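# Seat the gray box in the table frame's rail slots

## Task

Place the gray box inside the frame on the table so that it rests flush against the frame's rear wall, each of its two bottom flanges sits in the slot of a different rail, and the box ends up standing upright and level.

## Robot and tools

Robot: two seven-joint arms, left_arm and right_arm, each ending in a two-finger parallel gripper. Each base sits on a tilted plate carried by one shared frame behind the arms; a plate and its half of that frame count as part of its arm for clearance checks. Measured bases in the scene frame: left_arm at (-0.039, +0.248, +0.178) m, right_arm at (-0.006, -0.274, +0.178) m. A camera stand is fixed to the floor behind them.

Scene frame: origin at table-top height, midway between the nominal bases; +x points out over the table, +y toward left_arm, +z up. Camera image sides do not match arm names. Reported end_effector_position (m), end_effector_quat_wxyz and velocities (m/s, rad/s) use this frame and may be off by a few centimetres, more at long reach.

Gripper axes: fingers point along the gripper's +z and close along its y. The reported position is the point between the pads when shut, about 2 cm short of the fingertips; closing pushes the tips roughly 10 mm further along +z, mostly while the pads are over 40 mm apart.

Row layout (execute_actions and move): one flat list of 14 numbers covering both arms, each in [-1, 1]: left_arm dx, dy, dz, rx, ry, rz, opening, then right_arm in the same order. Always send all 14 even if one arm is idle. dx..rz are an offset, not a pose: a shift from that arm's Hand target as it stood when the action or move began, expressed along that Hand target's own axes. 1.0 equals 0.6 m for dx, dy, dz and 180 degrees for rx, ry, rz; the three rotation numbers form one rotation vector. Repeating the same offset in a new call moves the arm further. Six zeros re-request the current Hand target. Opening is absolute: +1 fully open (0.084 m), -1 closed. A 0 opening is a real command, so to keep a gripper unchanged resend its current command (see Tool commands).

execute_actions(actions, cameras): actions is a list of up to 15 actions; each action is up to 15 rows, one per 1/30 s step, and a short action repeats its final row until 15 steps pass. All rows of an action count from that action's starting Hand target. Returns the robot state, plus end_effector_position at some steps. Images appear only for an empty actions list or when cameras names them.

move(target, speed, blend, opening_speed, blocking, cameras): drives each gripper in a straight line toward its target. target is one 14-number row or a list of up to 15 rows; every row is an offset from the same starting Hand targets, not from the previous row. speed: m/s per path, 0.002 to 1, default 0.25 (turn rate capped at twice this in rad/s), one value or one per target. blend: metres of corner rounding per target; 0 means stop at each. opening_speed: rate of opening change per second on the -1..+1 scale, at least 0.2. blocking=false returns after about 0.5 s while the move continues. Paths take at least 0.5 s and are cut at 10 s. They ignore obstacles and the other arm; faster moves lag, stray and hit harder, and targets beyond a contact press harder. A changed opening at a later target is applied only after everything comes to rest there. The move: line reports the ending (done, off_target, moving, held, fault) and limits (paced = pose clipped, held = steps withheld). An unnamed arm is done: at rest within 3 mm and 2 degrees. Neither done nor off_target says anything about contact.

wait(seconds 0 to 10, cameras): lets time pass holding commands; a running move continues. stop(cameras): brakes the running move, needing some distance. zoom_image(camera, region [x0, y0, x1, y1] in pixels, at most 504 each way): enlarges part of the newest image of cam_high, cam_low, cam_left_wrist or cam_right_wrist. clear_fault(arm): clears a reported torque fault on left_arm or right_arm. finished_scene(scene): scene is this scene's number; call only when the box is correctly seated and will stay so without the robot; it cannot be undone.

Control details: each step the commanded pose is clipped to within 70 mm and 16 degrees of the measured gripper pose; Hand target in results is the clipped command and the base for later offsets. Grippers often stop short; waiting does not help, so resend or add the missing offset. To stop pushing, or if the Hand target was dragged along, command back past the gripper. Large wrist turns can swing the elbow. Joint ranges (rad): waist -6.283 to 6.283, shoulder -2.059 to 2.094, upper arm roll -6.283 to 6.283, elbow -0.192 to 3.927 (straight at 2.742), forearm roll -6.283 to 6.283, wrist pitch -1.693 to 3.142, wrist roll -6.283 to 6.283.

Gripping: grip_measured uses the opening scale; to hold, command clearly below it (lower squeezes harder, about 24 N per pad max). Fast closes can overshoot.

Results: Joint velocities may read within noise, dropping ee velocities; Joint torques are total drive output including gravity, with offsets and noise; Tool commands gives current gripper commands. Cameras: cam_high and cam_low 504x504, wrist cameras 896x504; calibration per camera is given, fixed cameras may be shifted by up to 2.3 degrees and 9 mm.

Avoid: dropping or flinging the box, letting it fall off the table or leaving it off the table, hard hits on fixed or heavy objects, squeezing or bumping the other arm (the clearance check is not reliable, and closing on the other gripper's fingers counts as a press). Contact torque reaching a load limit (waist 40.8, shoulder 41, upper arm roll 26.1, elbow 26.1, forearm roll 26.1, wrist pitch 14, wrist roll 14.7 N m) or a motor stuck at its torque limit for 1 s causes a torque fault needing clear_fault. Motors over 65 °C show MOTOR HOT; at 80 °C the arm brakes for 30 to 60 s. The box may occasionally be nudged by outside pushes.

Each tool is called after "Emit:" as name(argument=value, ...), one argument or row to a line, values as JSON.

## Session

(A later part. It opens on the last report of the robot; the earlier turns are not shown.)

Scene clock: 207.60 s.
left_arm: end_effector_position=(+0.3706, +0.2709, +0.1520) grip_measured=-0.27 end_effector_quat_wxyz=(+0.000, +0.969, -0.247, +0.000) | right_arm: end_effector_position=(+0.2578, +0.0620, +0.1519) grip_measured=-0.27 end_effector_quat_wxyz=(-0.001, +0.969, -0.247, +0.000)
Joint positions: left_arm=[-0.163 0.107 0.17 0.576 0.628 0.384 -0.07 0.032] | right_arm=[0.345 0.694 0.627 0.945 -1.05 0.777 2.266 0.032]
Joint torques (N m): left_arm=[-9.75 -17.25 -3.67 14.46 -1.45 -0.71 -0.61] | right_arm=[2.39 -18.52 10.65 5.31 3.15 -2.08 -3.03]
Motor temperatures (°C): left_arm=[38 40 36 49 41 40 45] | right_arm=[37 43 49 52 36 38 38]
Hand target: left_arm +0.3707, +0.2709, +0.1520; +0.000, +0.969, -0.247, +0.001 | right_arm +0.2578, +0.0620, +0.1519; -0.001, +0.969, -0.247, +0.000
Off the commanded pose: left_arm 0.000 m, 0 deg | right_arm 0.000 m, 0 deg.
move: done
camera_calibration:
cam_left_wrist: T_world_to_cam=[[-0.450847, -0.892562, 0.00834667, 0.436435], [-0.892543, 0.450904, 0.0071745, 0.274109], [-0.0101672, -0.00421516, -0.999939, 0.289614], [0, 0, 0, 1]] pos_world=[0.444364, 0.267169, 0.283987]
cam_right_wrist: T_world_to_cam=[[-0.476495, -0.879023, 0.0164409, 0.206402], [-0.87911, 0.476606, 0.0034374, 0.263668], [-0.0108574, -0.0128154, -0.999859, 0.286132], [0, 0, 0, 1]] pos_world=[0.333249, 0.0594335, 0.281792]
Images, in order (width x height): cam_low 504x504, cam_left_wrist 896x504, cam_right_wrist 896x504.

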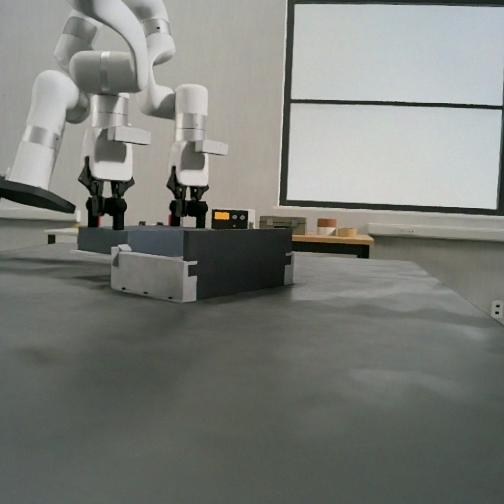

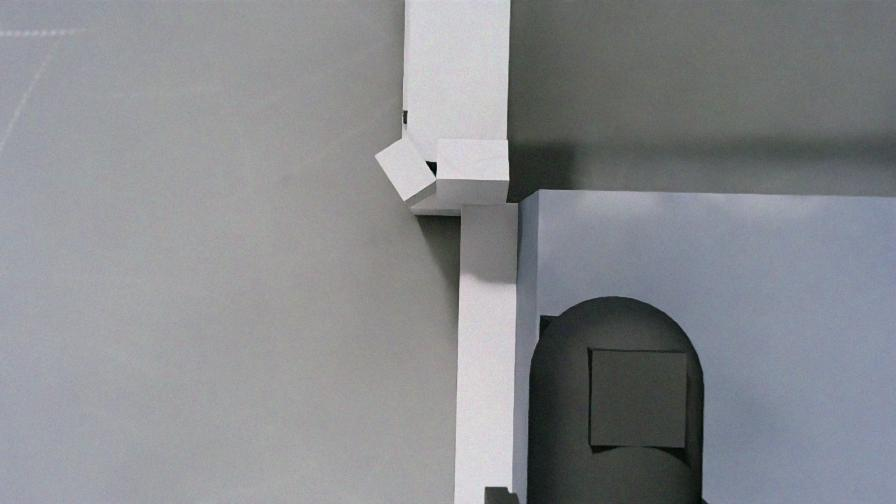

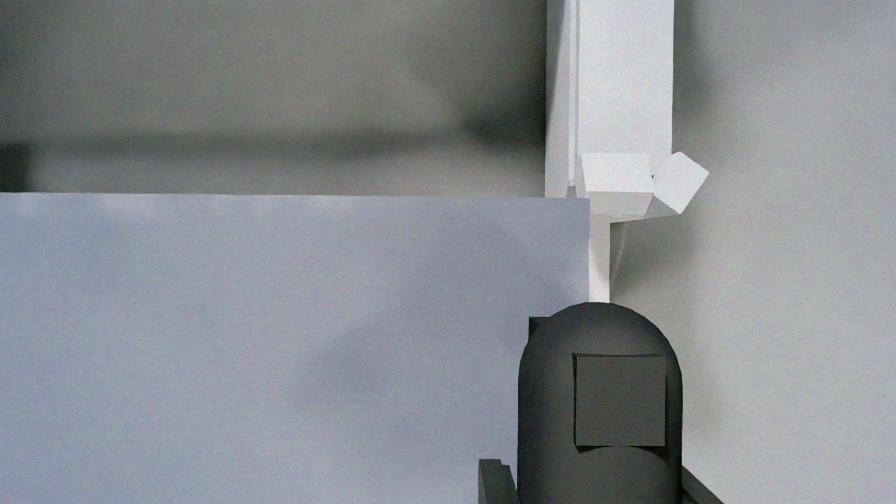

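Emit:
move(
  target=[
    [0, 0, 0.00417, 0, 0, 0, -1, 0, 0, 0.00417, 0, 0, 0, -1],
    [0.11667, -0.0006, 0.00417, 0, 0, 0, -1, 0.11667, 0.00143, 0.00417, 0, 0, 0, -1],
  ],
  speed=0.05,
  blend=[0.002, 0],
  cameras=["cam_low", "cam_left_wrist", "cam_right_wrist"],
)

Scene clock: 228.50 s.
left_arm: end_effector_position=(+0.4323, +0.2377, +0.1496) grip_measured=-0.28 end_effector_quat_wxyz=(+0.000, +0.969, -0.247, +0.001) | right_arm: end_effector_position=(+0.3188, +0.0278, +0.1494) grip_measured=-0.28 end_effector_quat_wxyz=(-0.001, +0.969, -0.247, +0.000)
Joint positions: left_arm=[-0.194 0.269 0.111 0.804 0.523 0.46 -0.05 0.032] | right_arm=[0.223 0.659 0.609 0.965 -1.032 0.765 2.102 0.032]
Joint torques (N m): left_arm=[2.1 -2.72 4.04 12.83 -1.04 -2.63 0.38] | right_arm=[-4.5 -13.86 -5.55 11.33 1.44 1.83 -2.97]
Motor temperatures (°C): left_arm=[38 40 35 54 41 38 45] | right_arm=[37 44 47 49 36 37 38]
Hand target: left_arm +0.4323, +0.2377, +0.1495; +0.000, +0.969, -0.247, +0.001 | right_arm +0.3188, +0.0277, +0.1494; -0.001, +0.969, -0.247, +0.000
Off the commanded pose: left_arm 0.000 m, 0 deg | right_arm 0.000 m, 0 deg.
move: done; blend cut to 0.0013 m at target 1
camera_calibration:
cam_left_wrist: T_world_to_cam=[[-0.450847, -0.892562, 0.00834667, 0.434639], [-0.892543, 0.450905, 0.0071745, 0.344165], [-0.0101672, -0.00421516, -0.999939, 0.287801], [0, 0, 0, 1]] pos_world=[0.506064, 0.233969, 0.281687]
cam_right_wrist: T_world_to_cam=[[-0.47642, -0.879068, 0.0162641, 0.205467], [-0.879151, 0.47653, 0.00353314, 0.333593], [-0.0108562, -0.0126153, -0.999861, 0.283852], [0, 0, 0, 1]] pos_world=[0.394249, 0.0252336, 0.279292]
Images, in order (width x height): cam_low 504x504, cam_left_wrist 896x504, cam_right_wrist 896x504.

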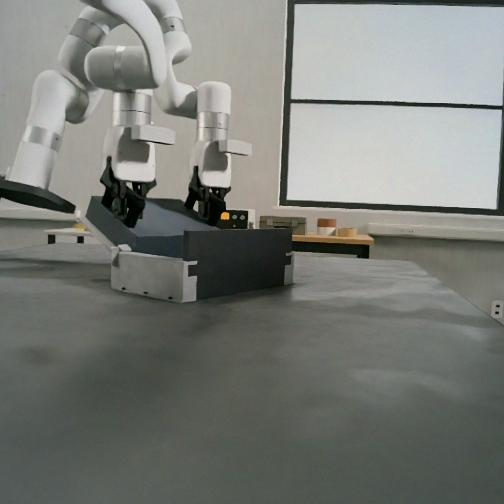

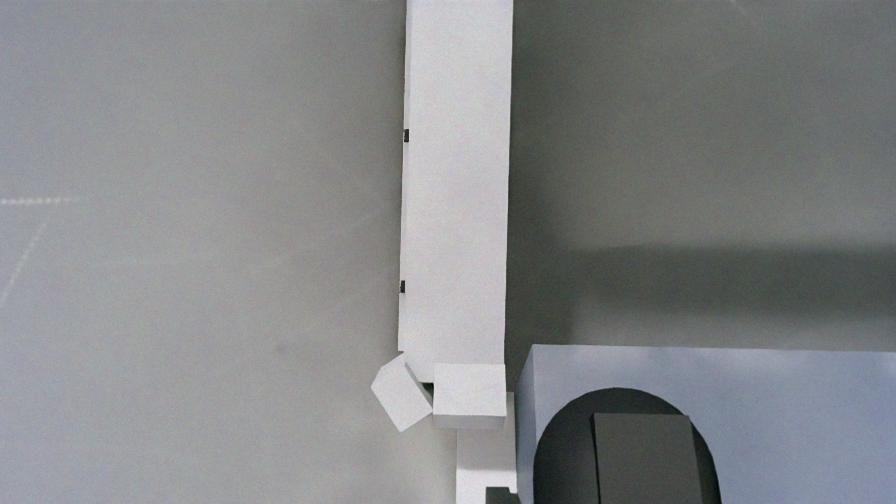

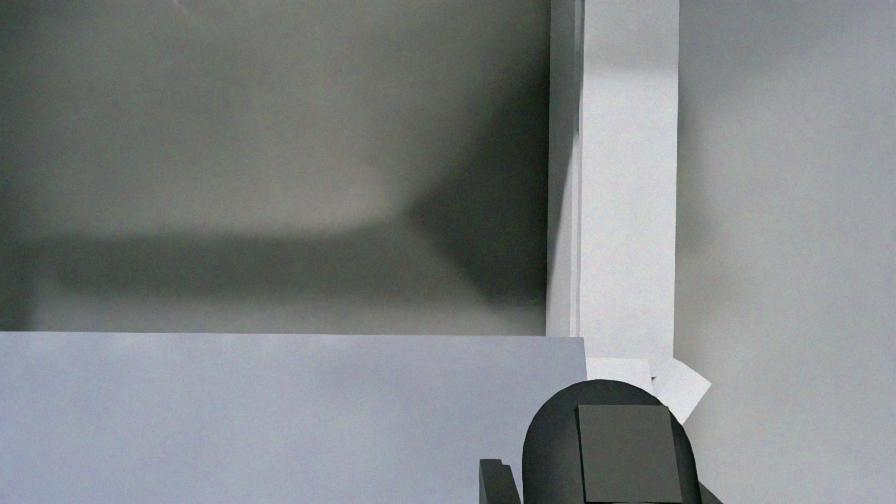

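Emit:
zoom_image(
  camera="cam_low",
  region=[70, 170, 210, 310],
)

Emit:
zoom_image(
  camera="cam_left_wrist",
  region=[340, 300, 620, 504],
)

Emit:
zoom_image(
  camera="cam_right_wrist",
  region=[460, 280, 740, 504],
)

Scaled by 3.600 from the camera's 504x504 image, which has a finer 720x720 frame.

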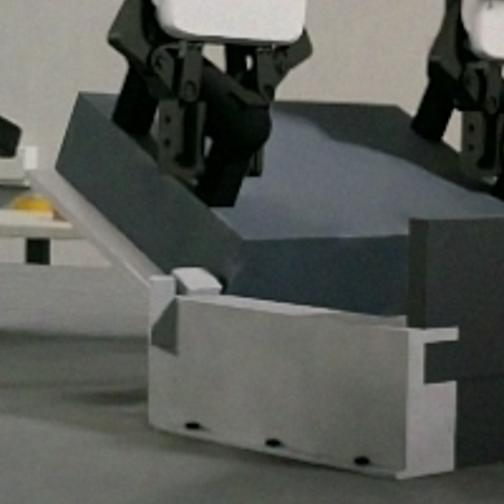

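Scaled by 1.800 from the camera's 896x504 image, which has a finer 1280x720 frame.

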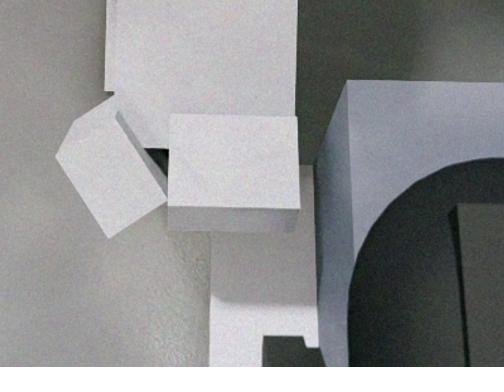

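Scaled by 1.800 from the camera's 896x504 image, which has a finer 1280x720 frame.

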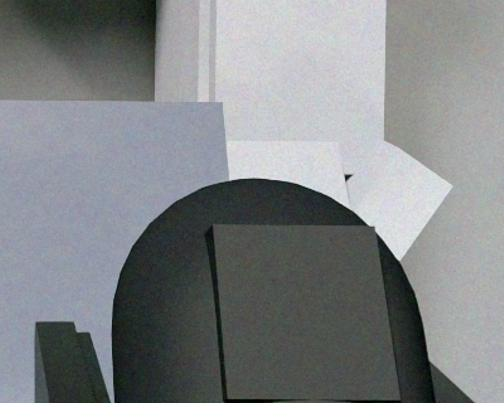

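Emit:
zoom_image(
  camera="cam_right_wrist",
  region=[530, 0, 700, 120],
)

Emit:
zoom_image(
  camera="cam_right_wrist",
  region=[530, 250, 720, 400],
)

Emit:
zoom_image(
  camera="cam_low",
  region=[70, 220, 130, 280],
)

Scaled by 2.965 from the camera's 896x504 image, which has a finer 1280x720 frame.

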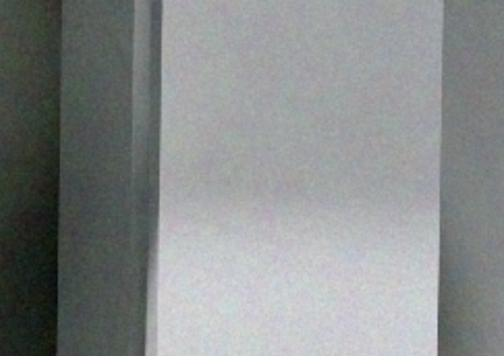

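Scaled by 2.653 from the camera's 896x504 image, which has a finer 1280x720 frame.

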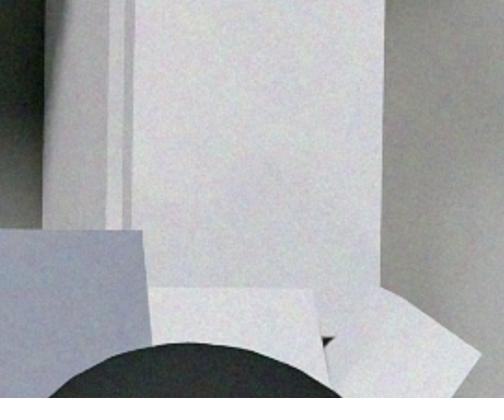

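Scaled by 8.400 from the camera's 504x504 image, which has a finer 720x720 frame.

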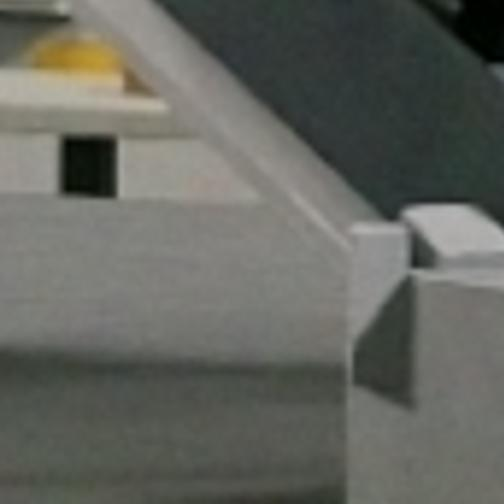

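Emit:
move(
  target=[-0.125, 0.0006, 0, 0, 0, 0, -1, -0.125, -0.0015, 0, 0, 0, 0, -1],
  speed=0.06,
  cameras=["cam_low", "cam_left_wrist", "cam_right_wrist"],
)

Scene clock: 299.10 s.
left_arm: end_effector_position=(+0.3663, +0.2733, +0.1495) grip_measured=-0.28 end_effector_quat_wxyz=(+0.000, +0.969, -0.247, +0.001) | right_arm: end_effector_position=(+0.2534, +0.0644, +0.1494) grip_measured=-0.28 end_effector_quat_wxyz=(-0.001, +0.969, -0.247, +0.000)
Joint positions: left_arm=[-0.16 0.105 0.178 0.562 0.644 0.371 -0.077 0.032] | right_arm=[0.356 0.704 0.623 0.947 -1.058 0.776 2.282 0.032]
Joint torques (N m): left_arm=[4.63 -24.23 1.82 8.49 1.68 -3.51 -0.92] | right_arm=[7.27 -11.66 13.33 10.64 -2.27 0.84 2.91]
Motor temperatures (°C): left_arm=[39 39 41 48 41 43 45] | right_arm=[37 43 43 49 35 40 38]
Hand target: left_arm +0.3663, +0.2733, +0.1495; +0.000, +0.969, -0.247, +0.001 | right_arm +0.2534, +0.0644, +0.1494; -0.001, +0.969, -0.247, +0.000
Off the commanded pose: left_arm 0.000 m, 0 deg | right_arm 0.000 m, 0 deg.
move: done
camera_calibration:
cam_left_wrist: T_world_to_cam=[[-0.450727, -0.892623, 0.00834684, 0.436623], [-0.892604, 0.450784, 0.00717532, 0.269266], [-0.0101675, -0.00421631, -0.999939, 0.287081], [0, 0, 0, 1]] pos_world=[0.440064, 0.269569, 0.281487]
cam_right_wrist: T_world_to_cam=[[-0.476493, -0.879021, 0.0166167, 0.206406], [-0.879111, 0.476605, 0.00334209, 0.258691], [-0.0108574, -0.0130154, -0.999856, 0.283626], [0, 0, 0, 1]] pos_world=[0.328849, 0.0618336, 0.279291]
Images, in order (width x height): cam_low 504x504, cam_left_wrist 896x504, cam_right_wrist 896x504.

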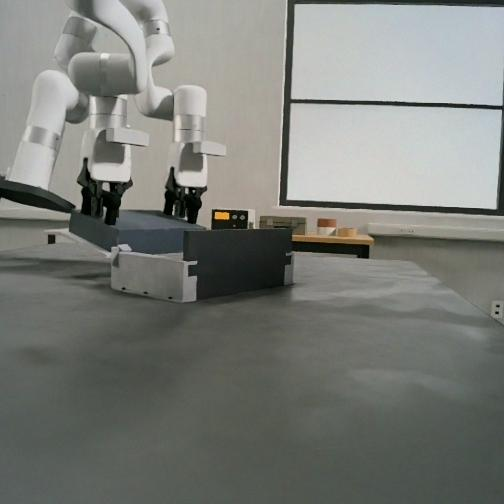

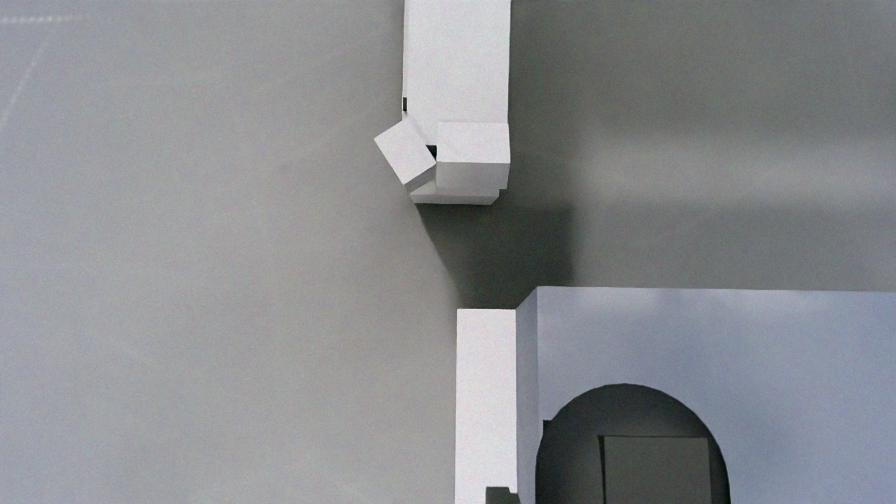

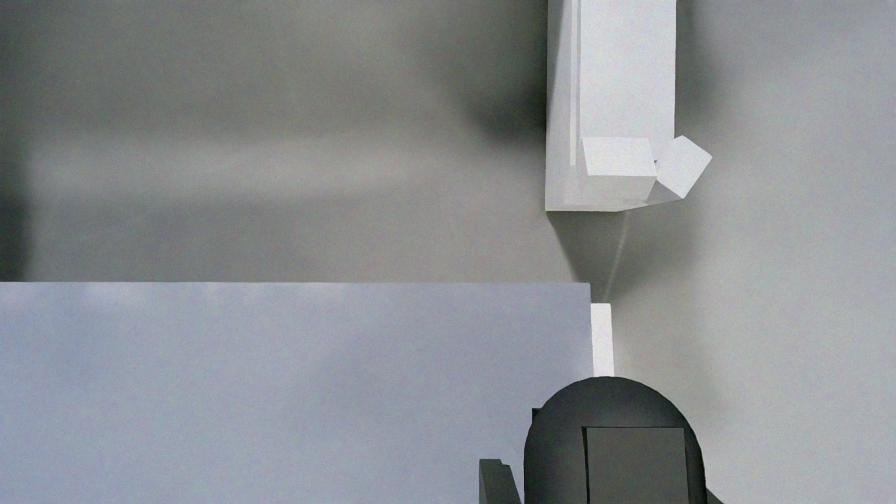

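Emit:
zoom_image(
  camera="cam_low",
  region=[40, 180, 220, 310],
)

Emit:
zoom_image(
  camera="cam_right_wrist",
  region=[530, 110, 730, 310],
)

Emit:
zoom_image(
  camera="cam_left_wrist",
  region=[360, 90, 560, 320],
)

Scaled by 2.800 from the camera's 504x504 image, which has a finer 720x720 frame.

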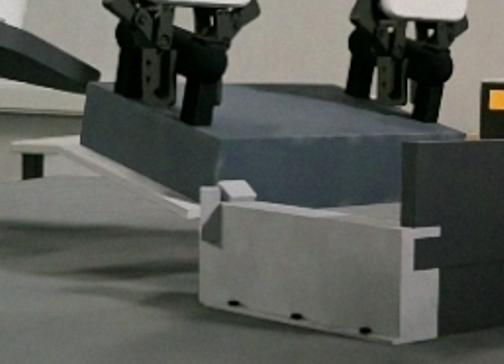

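Scaled by 2.520 from the camera's 896x504 image, which has a finer 1280x720 frame.

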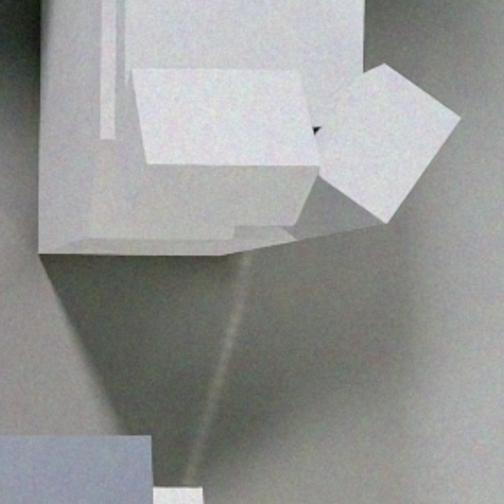

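Scaled by 2.191 from the camera's 896x504 image, which has a finer 1280x720 frame.

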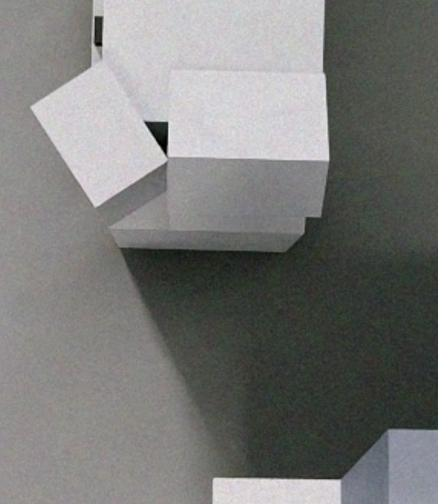

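Emit:
move(
  target=[-0.0333, 0, 0, 0, 0.0833, 0, -1, -0.0333, 0, 0, 0, 0.0833, 0, -1],
  speed=0.15,
  cameras=["cam_low", "cam_left_wrist", "cam_right_wrist"],
)

Scene clock: 318.30 s.
left_arm: end_effector_position=(+0.3488, +0.2830, +0.1496) grip_measured=-0.28 end_effector_quat_wxyz=(+0.035, +0.961, -0.246, +0.123) | right_arm: end_effector_position=(+0.2359, +0.0740, +0.1494) grip_measured=-0.28 end_effector_quat_wxyz=(+0.032, +0.961, -0.245, +0.126)
Joint positions: left_arm=[-0.128 0.082 0.408 0.453 1.356 -0.032 -0.55 0.032] | right_arm=[0.606 0.735 0.556 0.991 -1.187 0.969 2.536 0.032]
Joint torques (N m): left_arm=[-8.98 -15.61 2.52 13.09 0.85 -3.45 -0.94] | right_arm=[6.57 -12.43 8.89 5.95 -0.86 1.56 2.95]
Hand target: left_arm +0.3487, +0.2829, +0.1494; +0.032, +0.961, -0.245, +0.127 | right_arm +0.2359, +0.0740, +0.1494; +0.032, +0.961, -0.245, +0.126
Off the commanded pose: left_arm 0.000 m, 1 deg | right_arm 0.000 m, 0 deg.
move: done
camera_calibration:
cam_left_wrist: T_world_to_cam=[[-0.455587, -0.889882, 0.0234757, 0.436086], [-0.865608, 0.436697, -0.244984, 0.281504], [0.207755, -0.131933, -0.969243, 0.242698], [0, 0, 0, 1]] pos_world=[0.391925, 0.297152, 0.29396]
cam_right_wrist: T_world_to_cam=[[-0.480627, -0.876769, 0.0165618, 0.207332], [-0.849809, 0.461022, -0.255506, 0.271625], [0.216384, -0.136878, -0.966666, 0.234174], [0, 0, 0, 1]] pos_world=[0.279808, 0.0886102, 0.292336]
Images, in order (width x height): cam_low 504x504, cam_left_wrist 896x504, cam_right_wrist 896x504.

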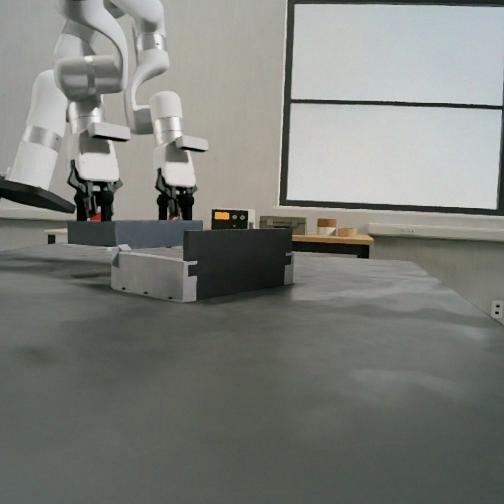

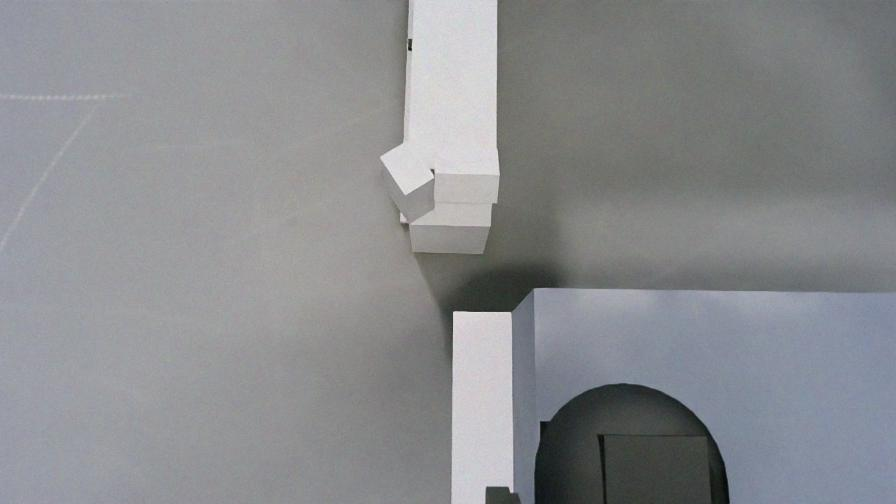

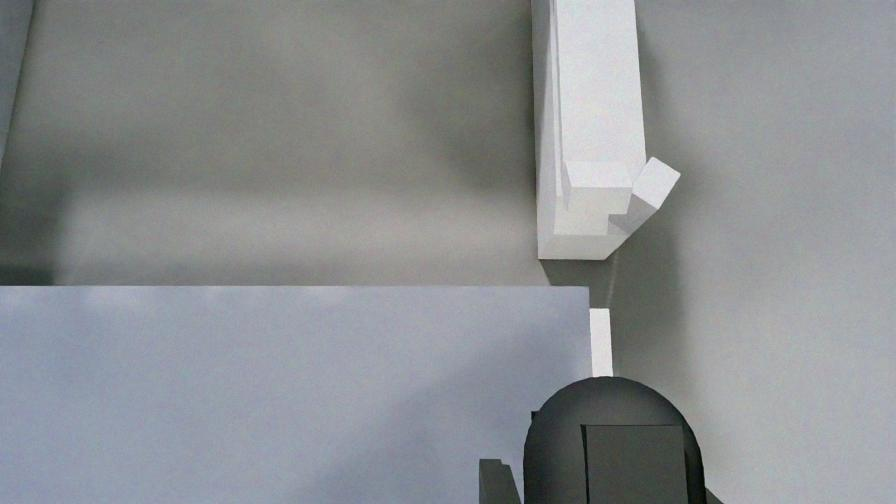

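Emit:
zoom_image(
  camera="cam_low",
  region=[50, 190, 210, 310],
)

Emit:
zoom_image(
  camera="cam_right_wrist",
  region=[520, 120, 700, 300],
)

Emit:
zoom_image(
  camera="cam_left_wrist",
  region=[360, 120, 540, 330],
)

Scaled by 3.150 from the camera's 504x504 image, which has a finer 720x720 frame.

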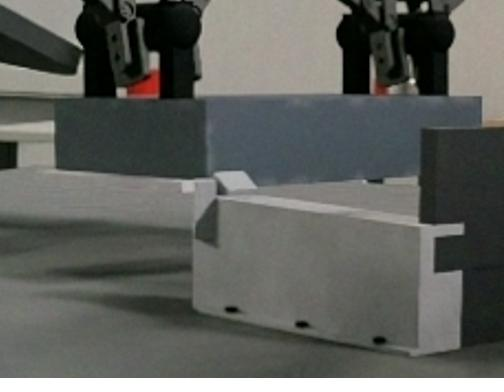

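Scaled by 2.800 from the camera's 896x504 image, which has a finer 1280x720 frame.

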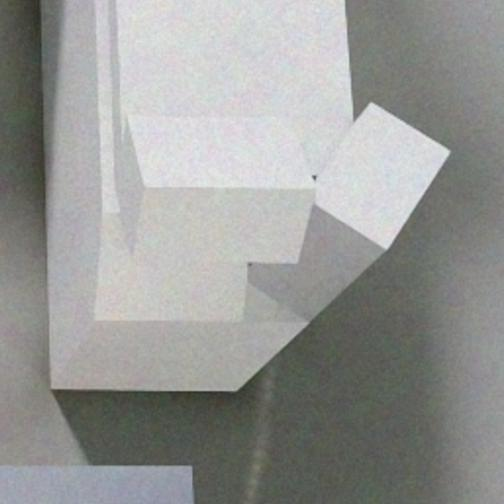

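Scaled by 2.400 from the camera's 896x504 image, which has a finer 1280x720 frame.

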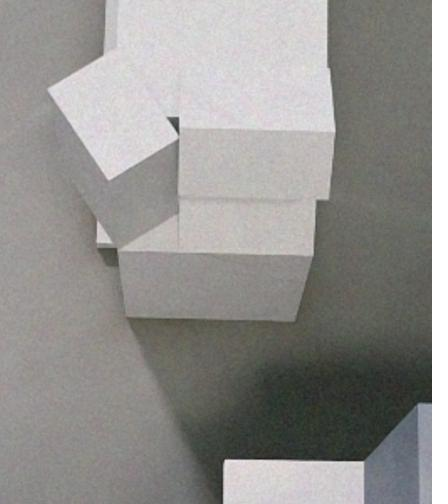

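Emit:
move(
  target=[-0.02372, 0, 0.08854, 0, -0.0133, 0, -1, -0.02372, 0, 0.08854, 0, -0.0133, 0, -1],
  speed=0.08,
  cameras=["cam_low"],
)

Emit:
zoom_image(
  camera="cam_low",
  region=[50, 190, 210, 310],
)

Scene clock: 358.20 s.
left_arm: end_effector_position=(+0.3492, +0.2831, +0.0948) grip_measured=-0.28 end_effector_quat_wxyz=(+0.031, +0.964, -0.247, +0.089) | right_arm: end_effector_position=(+0.2359, +0.0740, +0.0944) grip_measured=-0.28 end_effector_quat_wxyz=(+0.026, +0.963, -0.246, +0.106)
Joint positions: left_arm=[-0.098 0.341 0.376 0.665 1.801 -0.069 -1.044 0.032] | right_arm=[0.601 0.863 0.481 1.031 -1.299 0.882 2.588 0.032]
Joint torques (N m): left_arm=[5.12 -26.25 -2.2 12.01 0.73 0.55 -0.85] | right_arm=[4.93 -12.44 9.22 7.44 -1.94 -1.56 2.82]
Motor temperatures (°C): left_arm=[38 40 36 54 41 40 45] | right_arm=[37 43 47 47 36 37 38]
Hand target: left_arm +0.3488, +0.2828, +0.0944; +0.027, +0.963, -0.245, +0.107 | right_arm +0.2359, +0.0740, +0.0944; +0.026, +0.963, -0.246, +0.106
Off the commanded pose: left_arm 0.001 m, 2 deg | right_arm 0.000 m, 0 deg.
move: done
Images, in order (width x height): cam_low 504x504.

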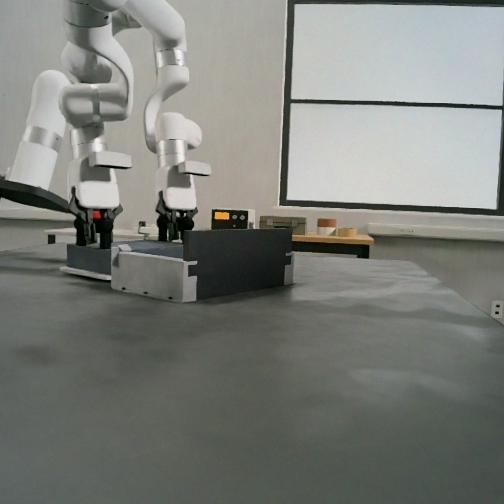

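Scaled by 3.150 from the camera's 504x504 image, which has a finer 720x720 frame.

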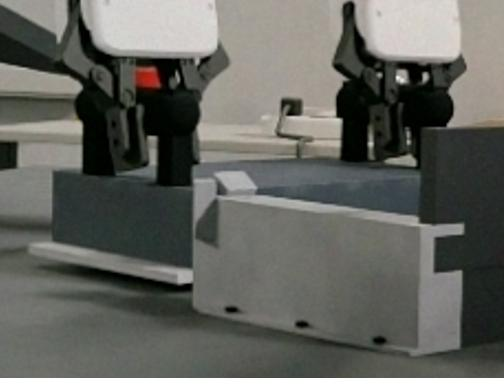

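Emit:
move(
  target=[-0.0030, 0, 0.0137, 0, 0, 0, -1, -0.0030, 0, 0.0137, 0, 0, 0, -1],
  speed=0.03,
  cameras=["cam_low"],
)

Emit:
zoom_image(
  camera="cam_low",
  region=[50, 190, 210, 310],
)

Scene clock: 362.43 s.
left_arm: end_effector_position=(+0.3489, +0.2828, +0.0861) grip_measured=-0.28 end_effector_quat_wxyz=(+0.027, +0.963, -0.246, +0.106) | right_arm: end_effector_position=(+0.2359, +0.0740, +0.0860) grip_measured=-0.28 end_effector_quat_wxyz=(+0.026, +0.963, -0.246, +0.106)
Joint positions: left_arm=[0.148 0.362 0.108 0.72 2.152 0.007 -1.376 0.032] | right_arm=[0.605 0.884 0.468 1.041 -1.317 0.875 2.599 0.032]
Joint torques (N m): left_arm=[0.67 -24.97 -6.21 8.15 1.18 -0.9 -0.63] | right_arm=[6.7 -12.64 8.87 12.03 -2.8 -2.55 2.94]
Hand target: left_arm +0.3488, +0.2828, +0.0860; +0.027, +0.963, -0.245, +0.107 | right_arm +0.2359, +0.0740, +0.0860; +0.026, +0.963, -0.246, +0.106
Off the commanded pose: left_arm 0.000 m, 0 deg | right_arm 0.000 m, 0 deg.
move: done
Images, in order (width x height): cam_low 504x504.

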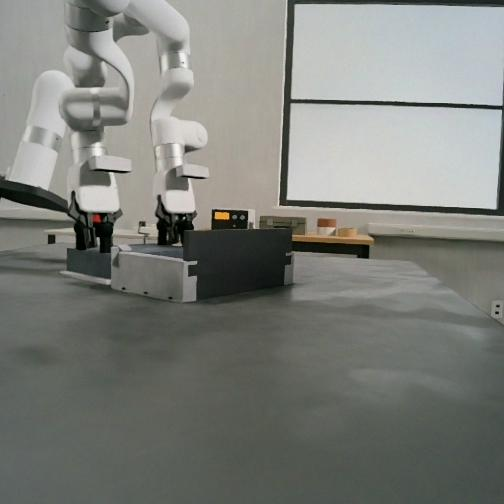

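Scaled by 3.150 from the camera's 504x504 image, which has a finer 720x720 frame.

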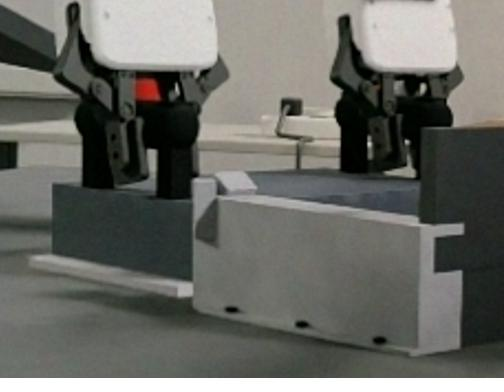

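Emit:
move(
  target=[
    [0, 0, 0, 0, 0, 0, 1, 0, 0, 0, 0, 0, 0, 1],
    [-0.0252, 0, -0.0329, 0, -0.0704, 0, 1, -0.0252, 0, -0.0329, 0, -0.0696, 0, 1],
  ],
  speed=0.1,
  opening_speed=0.8,
  cameras=["cam_low", "cam_left_wrist", "cam_right_wrist"],
)

Scene clock: 376.60 s.
left_arm: end_effector_position=(+0.3321, +0.2919, +0.1020) grip_measured=+1.00 end_effector_quat_wxyz=(+0.000, +0.969, -0.247, +0.000) | right_arm: end_effector_position=(+0.2192, +0.0831, +0.1020) grip_measured=+1.00 end_effector_quat_wxyz=(-0.001, +0.969, -0.247, +0.001)
Joint positions: left_arm=[-0.064 0.22 0.226 0.518 0.963 0.203 -0.285 0.084] | right_arm=[0.453 0.857 0.555 0.997 -1.199 0.742 2.443 0.084]
Joint torques (N m): left_arm=[2.18 -20.84 -5.43 8.38 -1.65 -0.3 0.71] | right_arm=[2.4 -14.95 12.77 6.32 2.66 -2.8 -2.93]
Hand target: left_arm +0.3321, +0.2919, +0.1020; +0.000, +0.969, -0.247, +0.000 | right_arm +0.2192, +0.0831, +0.1020; -0.001, +0.969, -0.247, +0.001
Off the commanded pose: left_arm 0.000 m, 0 deg | right_arm 0.000 m, 0 deg.
move: done
camera_calibration:
cam_left_wrist: T_world_to_cam=[[-0.45076, -0.892608, 0.00817273, 0.438213], [-0.892575, 0.45082, 0.00838319, 0.230525], [-0.0111673, -0.00351597, -0.999931, 0.239519], [0, 0, 0, 1]] pos_world=[0.405965, 0.288069, 0.233988]
cam_right_wrist: T_world_to_cam=[[-0.476512, -0.879012, 0.0165321, 0.207439], [-0.879114, 0.476607, 0.00213678, 0.21988], [-0.00975758, -0.0135154, -0.999861, 0.235925], [0, 0, 0, 1]] pos_world=[0.294448, 0.0807339, 0.231993]
Images, in order (width x height): cam_low 504x504, cam_left_wrist 896x504, cam_right_wrist 896x504.

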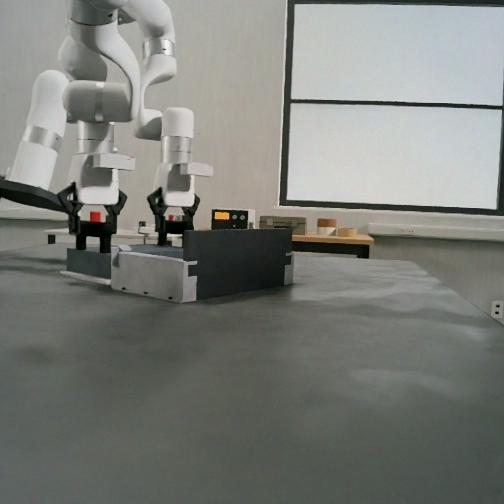

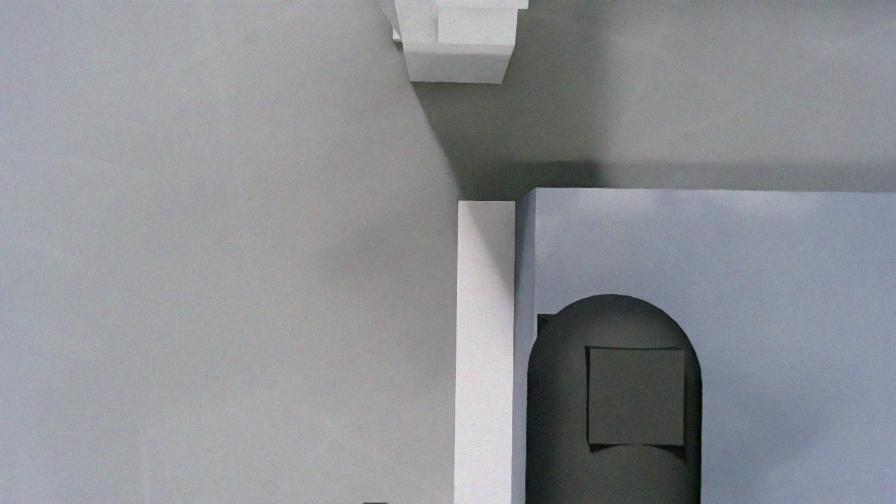

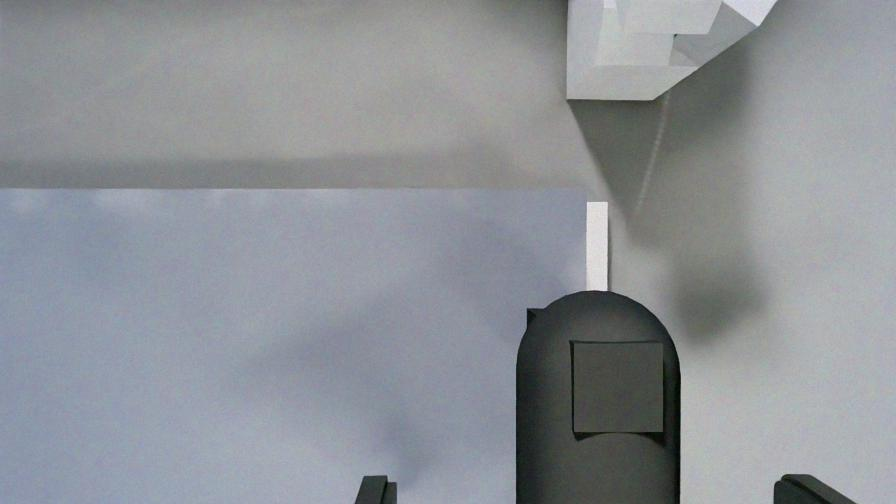

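Emit:
move(
  target=[
    [0, 0, 0, 0, 0, 0, -1, 0, 0, 0, 0, 0, 0, -1],
    [0, 0, -0.0908, 0, 0, 0, -1, 0, 0, -0.0908, 0, 0, 0, -1],
  ],
  speed=0.08,
  opening_speed=1.0,
  cameras=["cam_low", "cam_left_wrist", "cam_right_wrist"],
)

Emit:
zoom_image(
  camera="cam_low",
  region=[50, 190, 210, 310],
)

Emit:
zoom_image(
  camera="cam_left_wrist",
  region=[360, 0, 580, 240],
)

Emit:
zoom_image(
  camera="cam_right_wrist",
  region=[520, 0, 740, 240],
)

Scene clock: 385.93 s.
left_arm: end_effector_position=(+0.3321, +0.2919, +0.1564) grip_measured=-0.27 end_effector_quat_wxyz=(+0.000, +0.969, -0.247, +0.000) | right_arm: end_effector_position=(+0.2191, +0.0831, +0.1565) grip_measured=-0.27 end_effector_quat_wxyz=(-0.001, +0.969, -0.247, +0.001)
Joint positions: left_arm=[-0.072 -0.009 0.151 0.443 0.701 0.361 -0.068 0.032] | right_arm=[0.413 0.728 0.658 0.951 -1.06 0.805 2.367 0.032]
Joint torques (N m): left_arm=[-9.66 -22.18 -3.83 8.59 -1.39 -0.82 0.69] | right_arm=[2.49 -17.79 13.94 4.75 3.45 1.05 -2.99]
Motor temperatures (°C): left_arm=[38 41 37 49 41 39 45] | right_arm=[37 43 47 47 36 37 38]
Hand target: left_arm +0.3321, +0.2919, +0.1565; +0.000, +0.969, -0.247, +0.000 | right_arm +0.2191, +0.0831, +0.1565; -0.001, +0.969, -0.247, +0.001
Off the commanded pose: left_arm 0.000 m, 0 deg | right_arm 0.000 m, 0 deg.
move: done
camera_calibration:
cam_left_wrist: T_world_to_cam=[[-0.450838, -0.892567, 0.00835214, 0.437736], [-0.892534, 0.4509, 0.00851608, 0.229991], [-0.0113672, -0.0036152, -0.999929, 0.294024], [0, 0, 0, 1]] pos_world=[0.405965, 0.288069, 0.288389]
cam_right_wrist: T_world_to_cam=[[-0.476513, -0.879014, 0.0164442, 0.206476], [-0.879113, 0.476608, 0.00218444, 0.219797], [-0.00975759, -0.0134154, -0.999862, 0.290408], [0, 0, 0, 1]] pos_world=[0.294448, 0.0806338, 0.286493]
Images, in order (width x height): cam_low 504x504, cam_left_wrist 896x504, cam_right_wrist 896x504.

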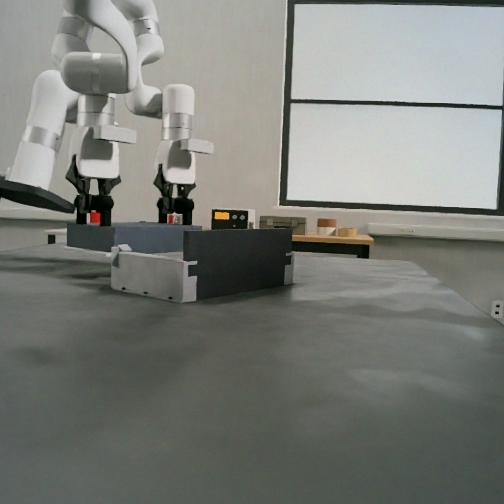

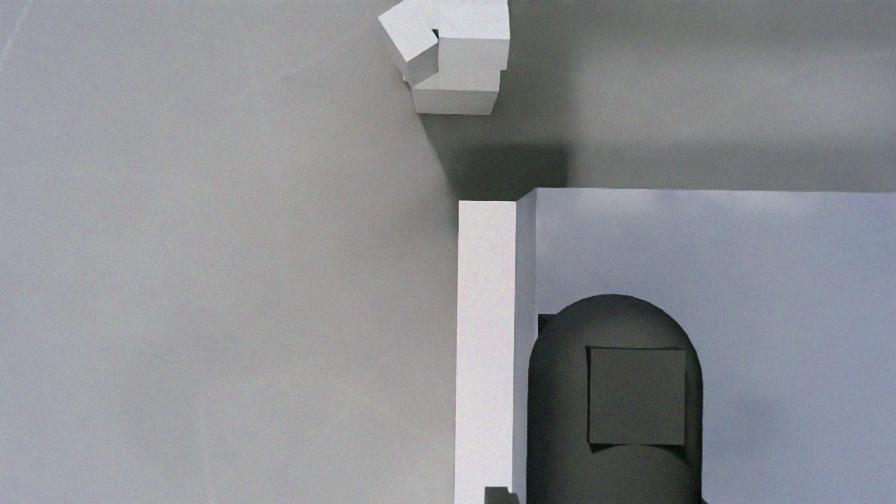

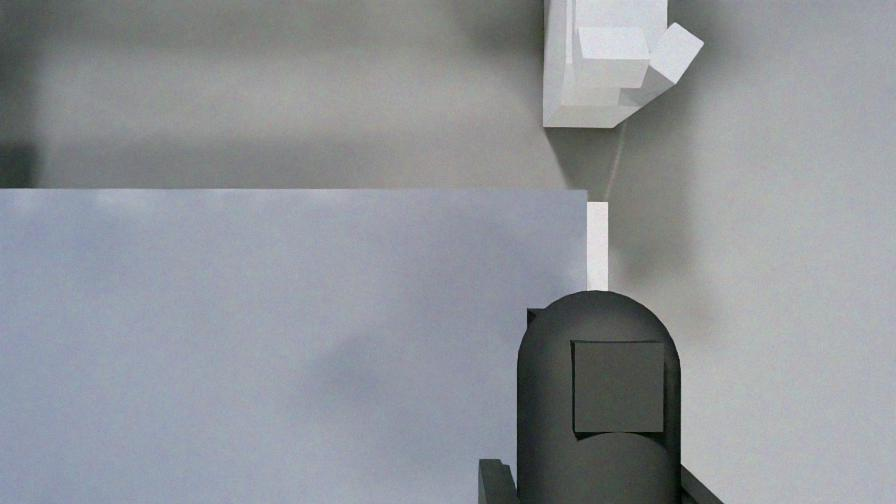

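Scaled by 3.150 from the camera's 504x504 image, which has a finer 720x720 frame.

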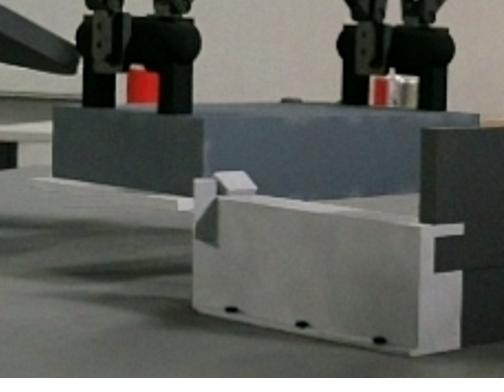

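Scaled by 2.100 from the camera's 896x504 image, which has a finer 1280x720 frame.

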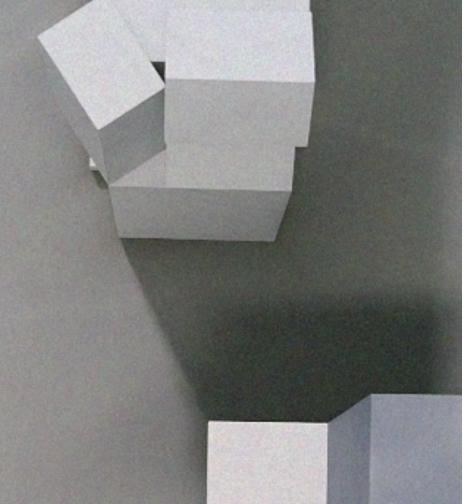

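Scaled by 2.100 from the camera's 896x504 image, which has a finer 1280x720 frame.

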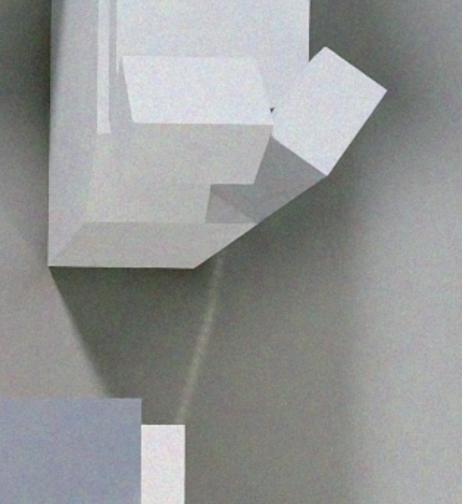

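Emit:
zoom_image(
  camera="cam_low",
  region=[55, 200, 135, 280],
)

Scaled by 6.300 from the camera's 504x504 image, which has a finer 720x720 frame.

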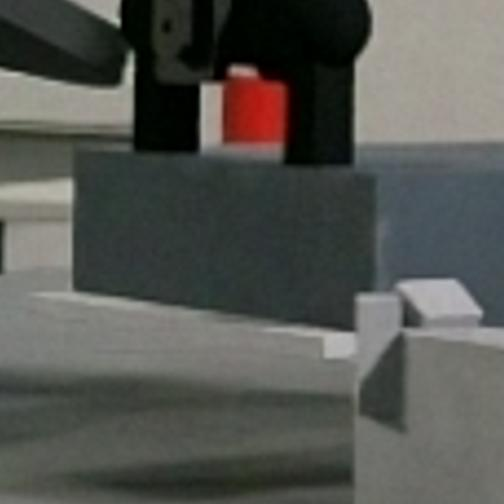

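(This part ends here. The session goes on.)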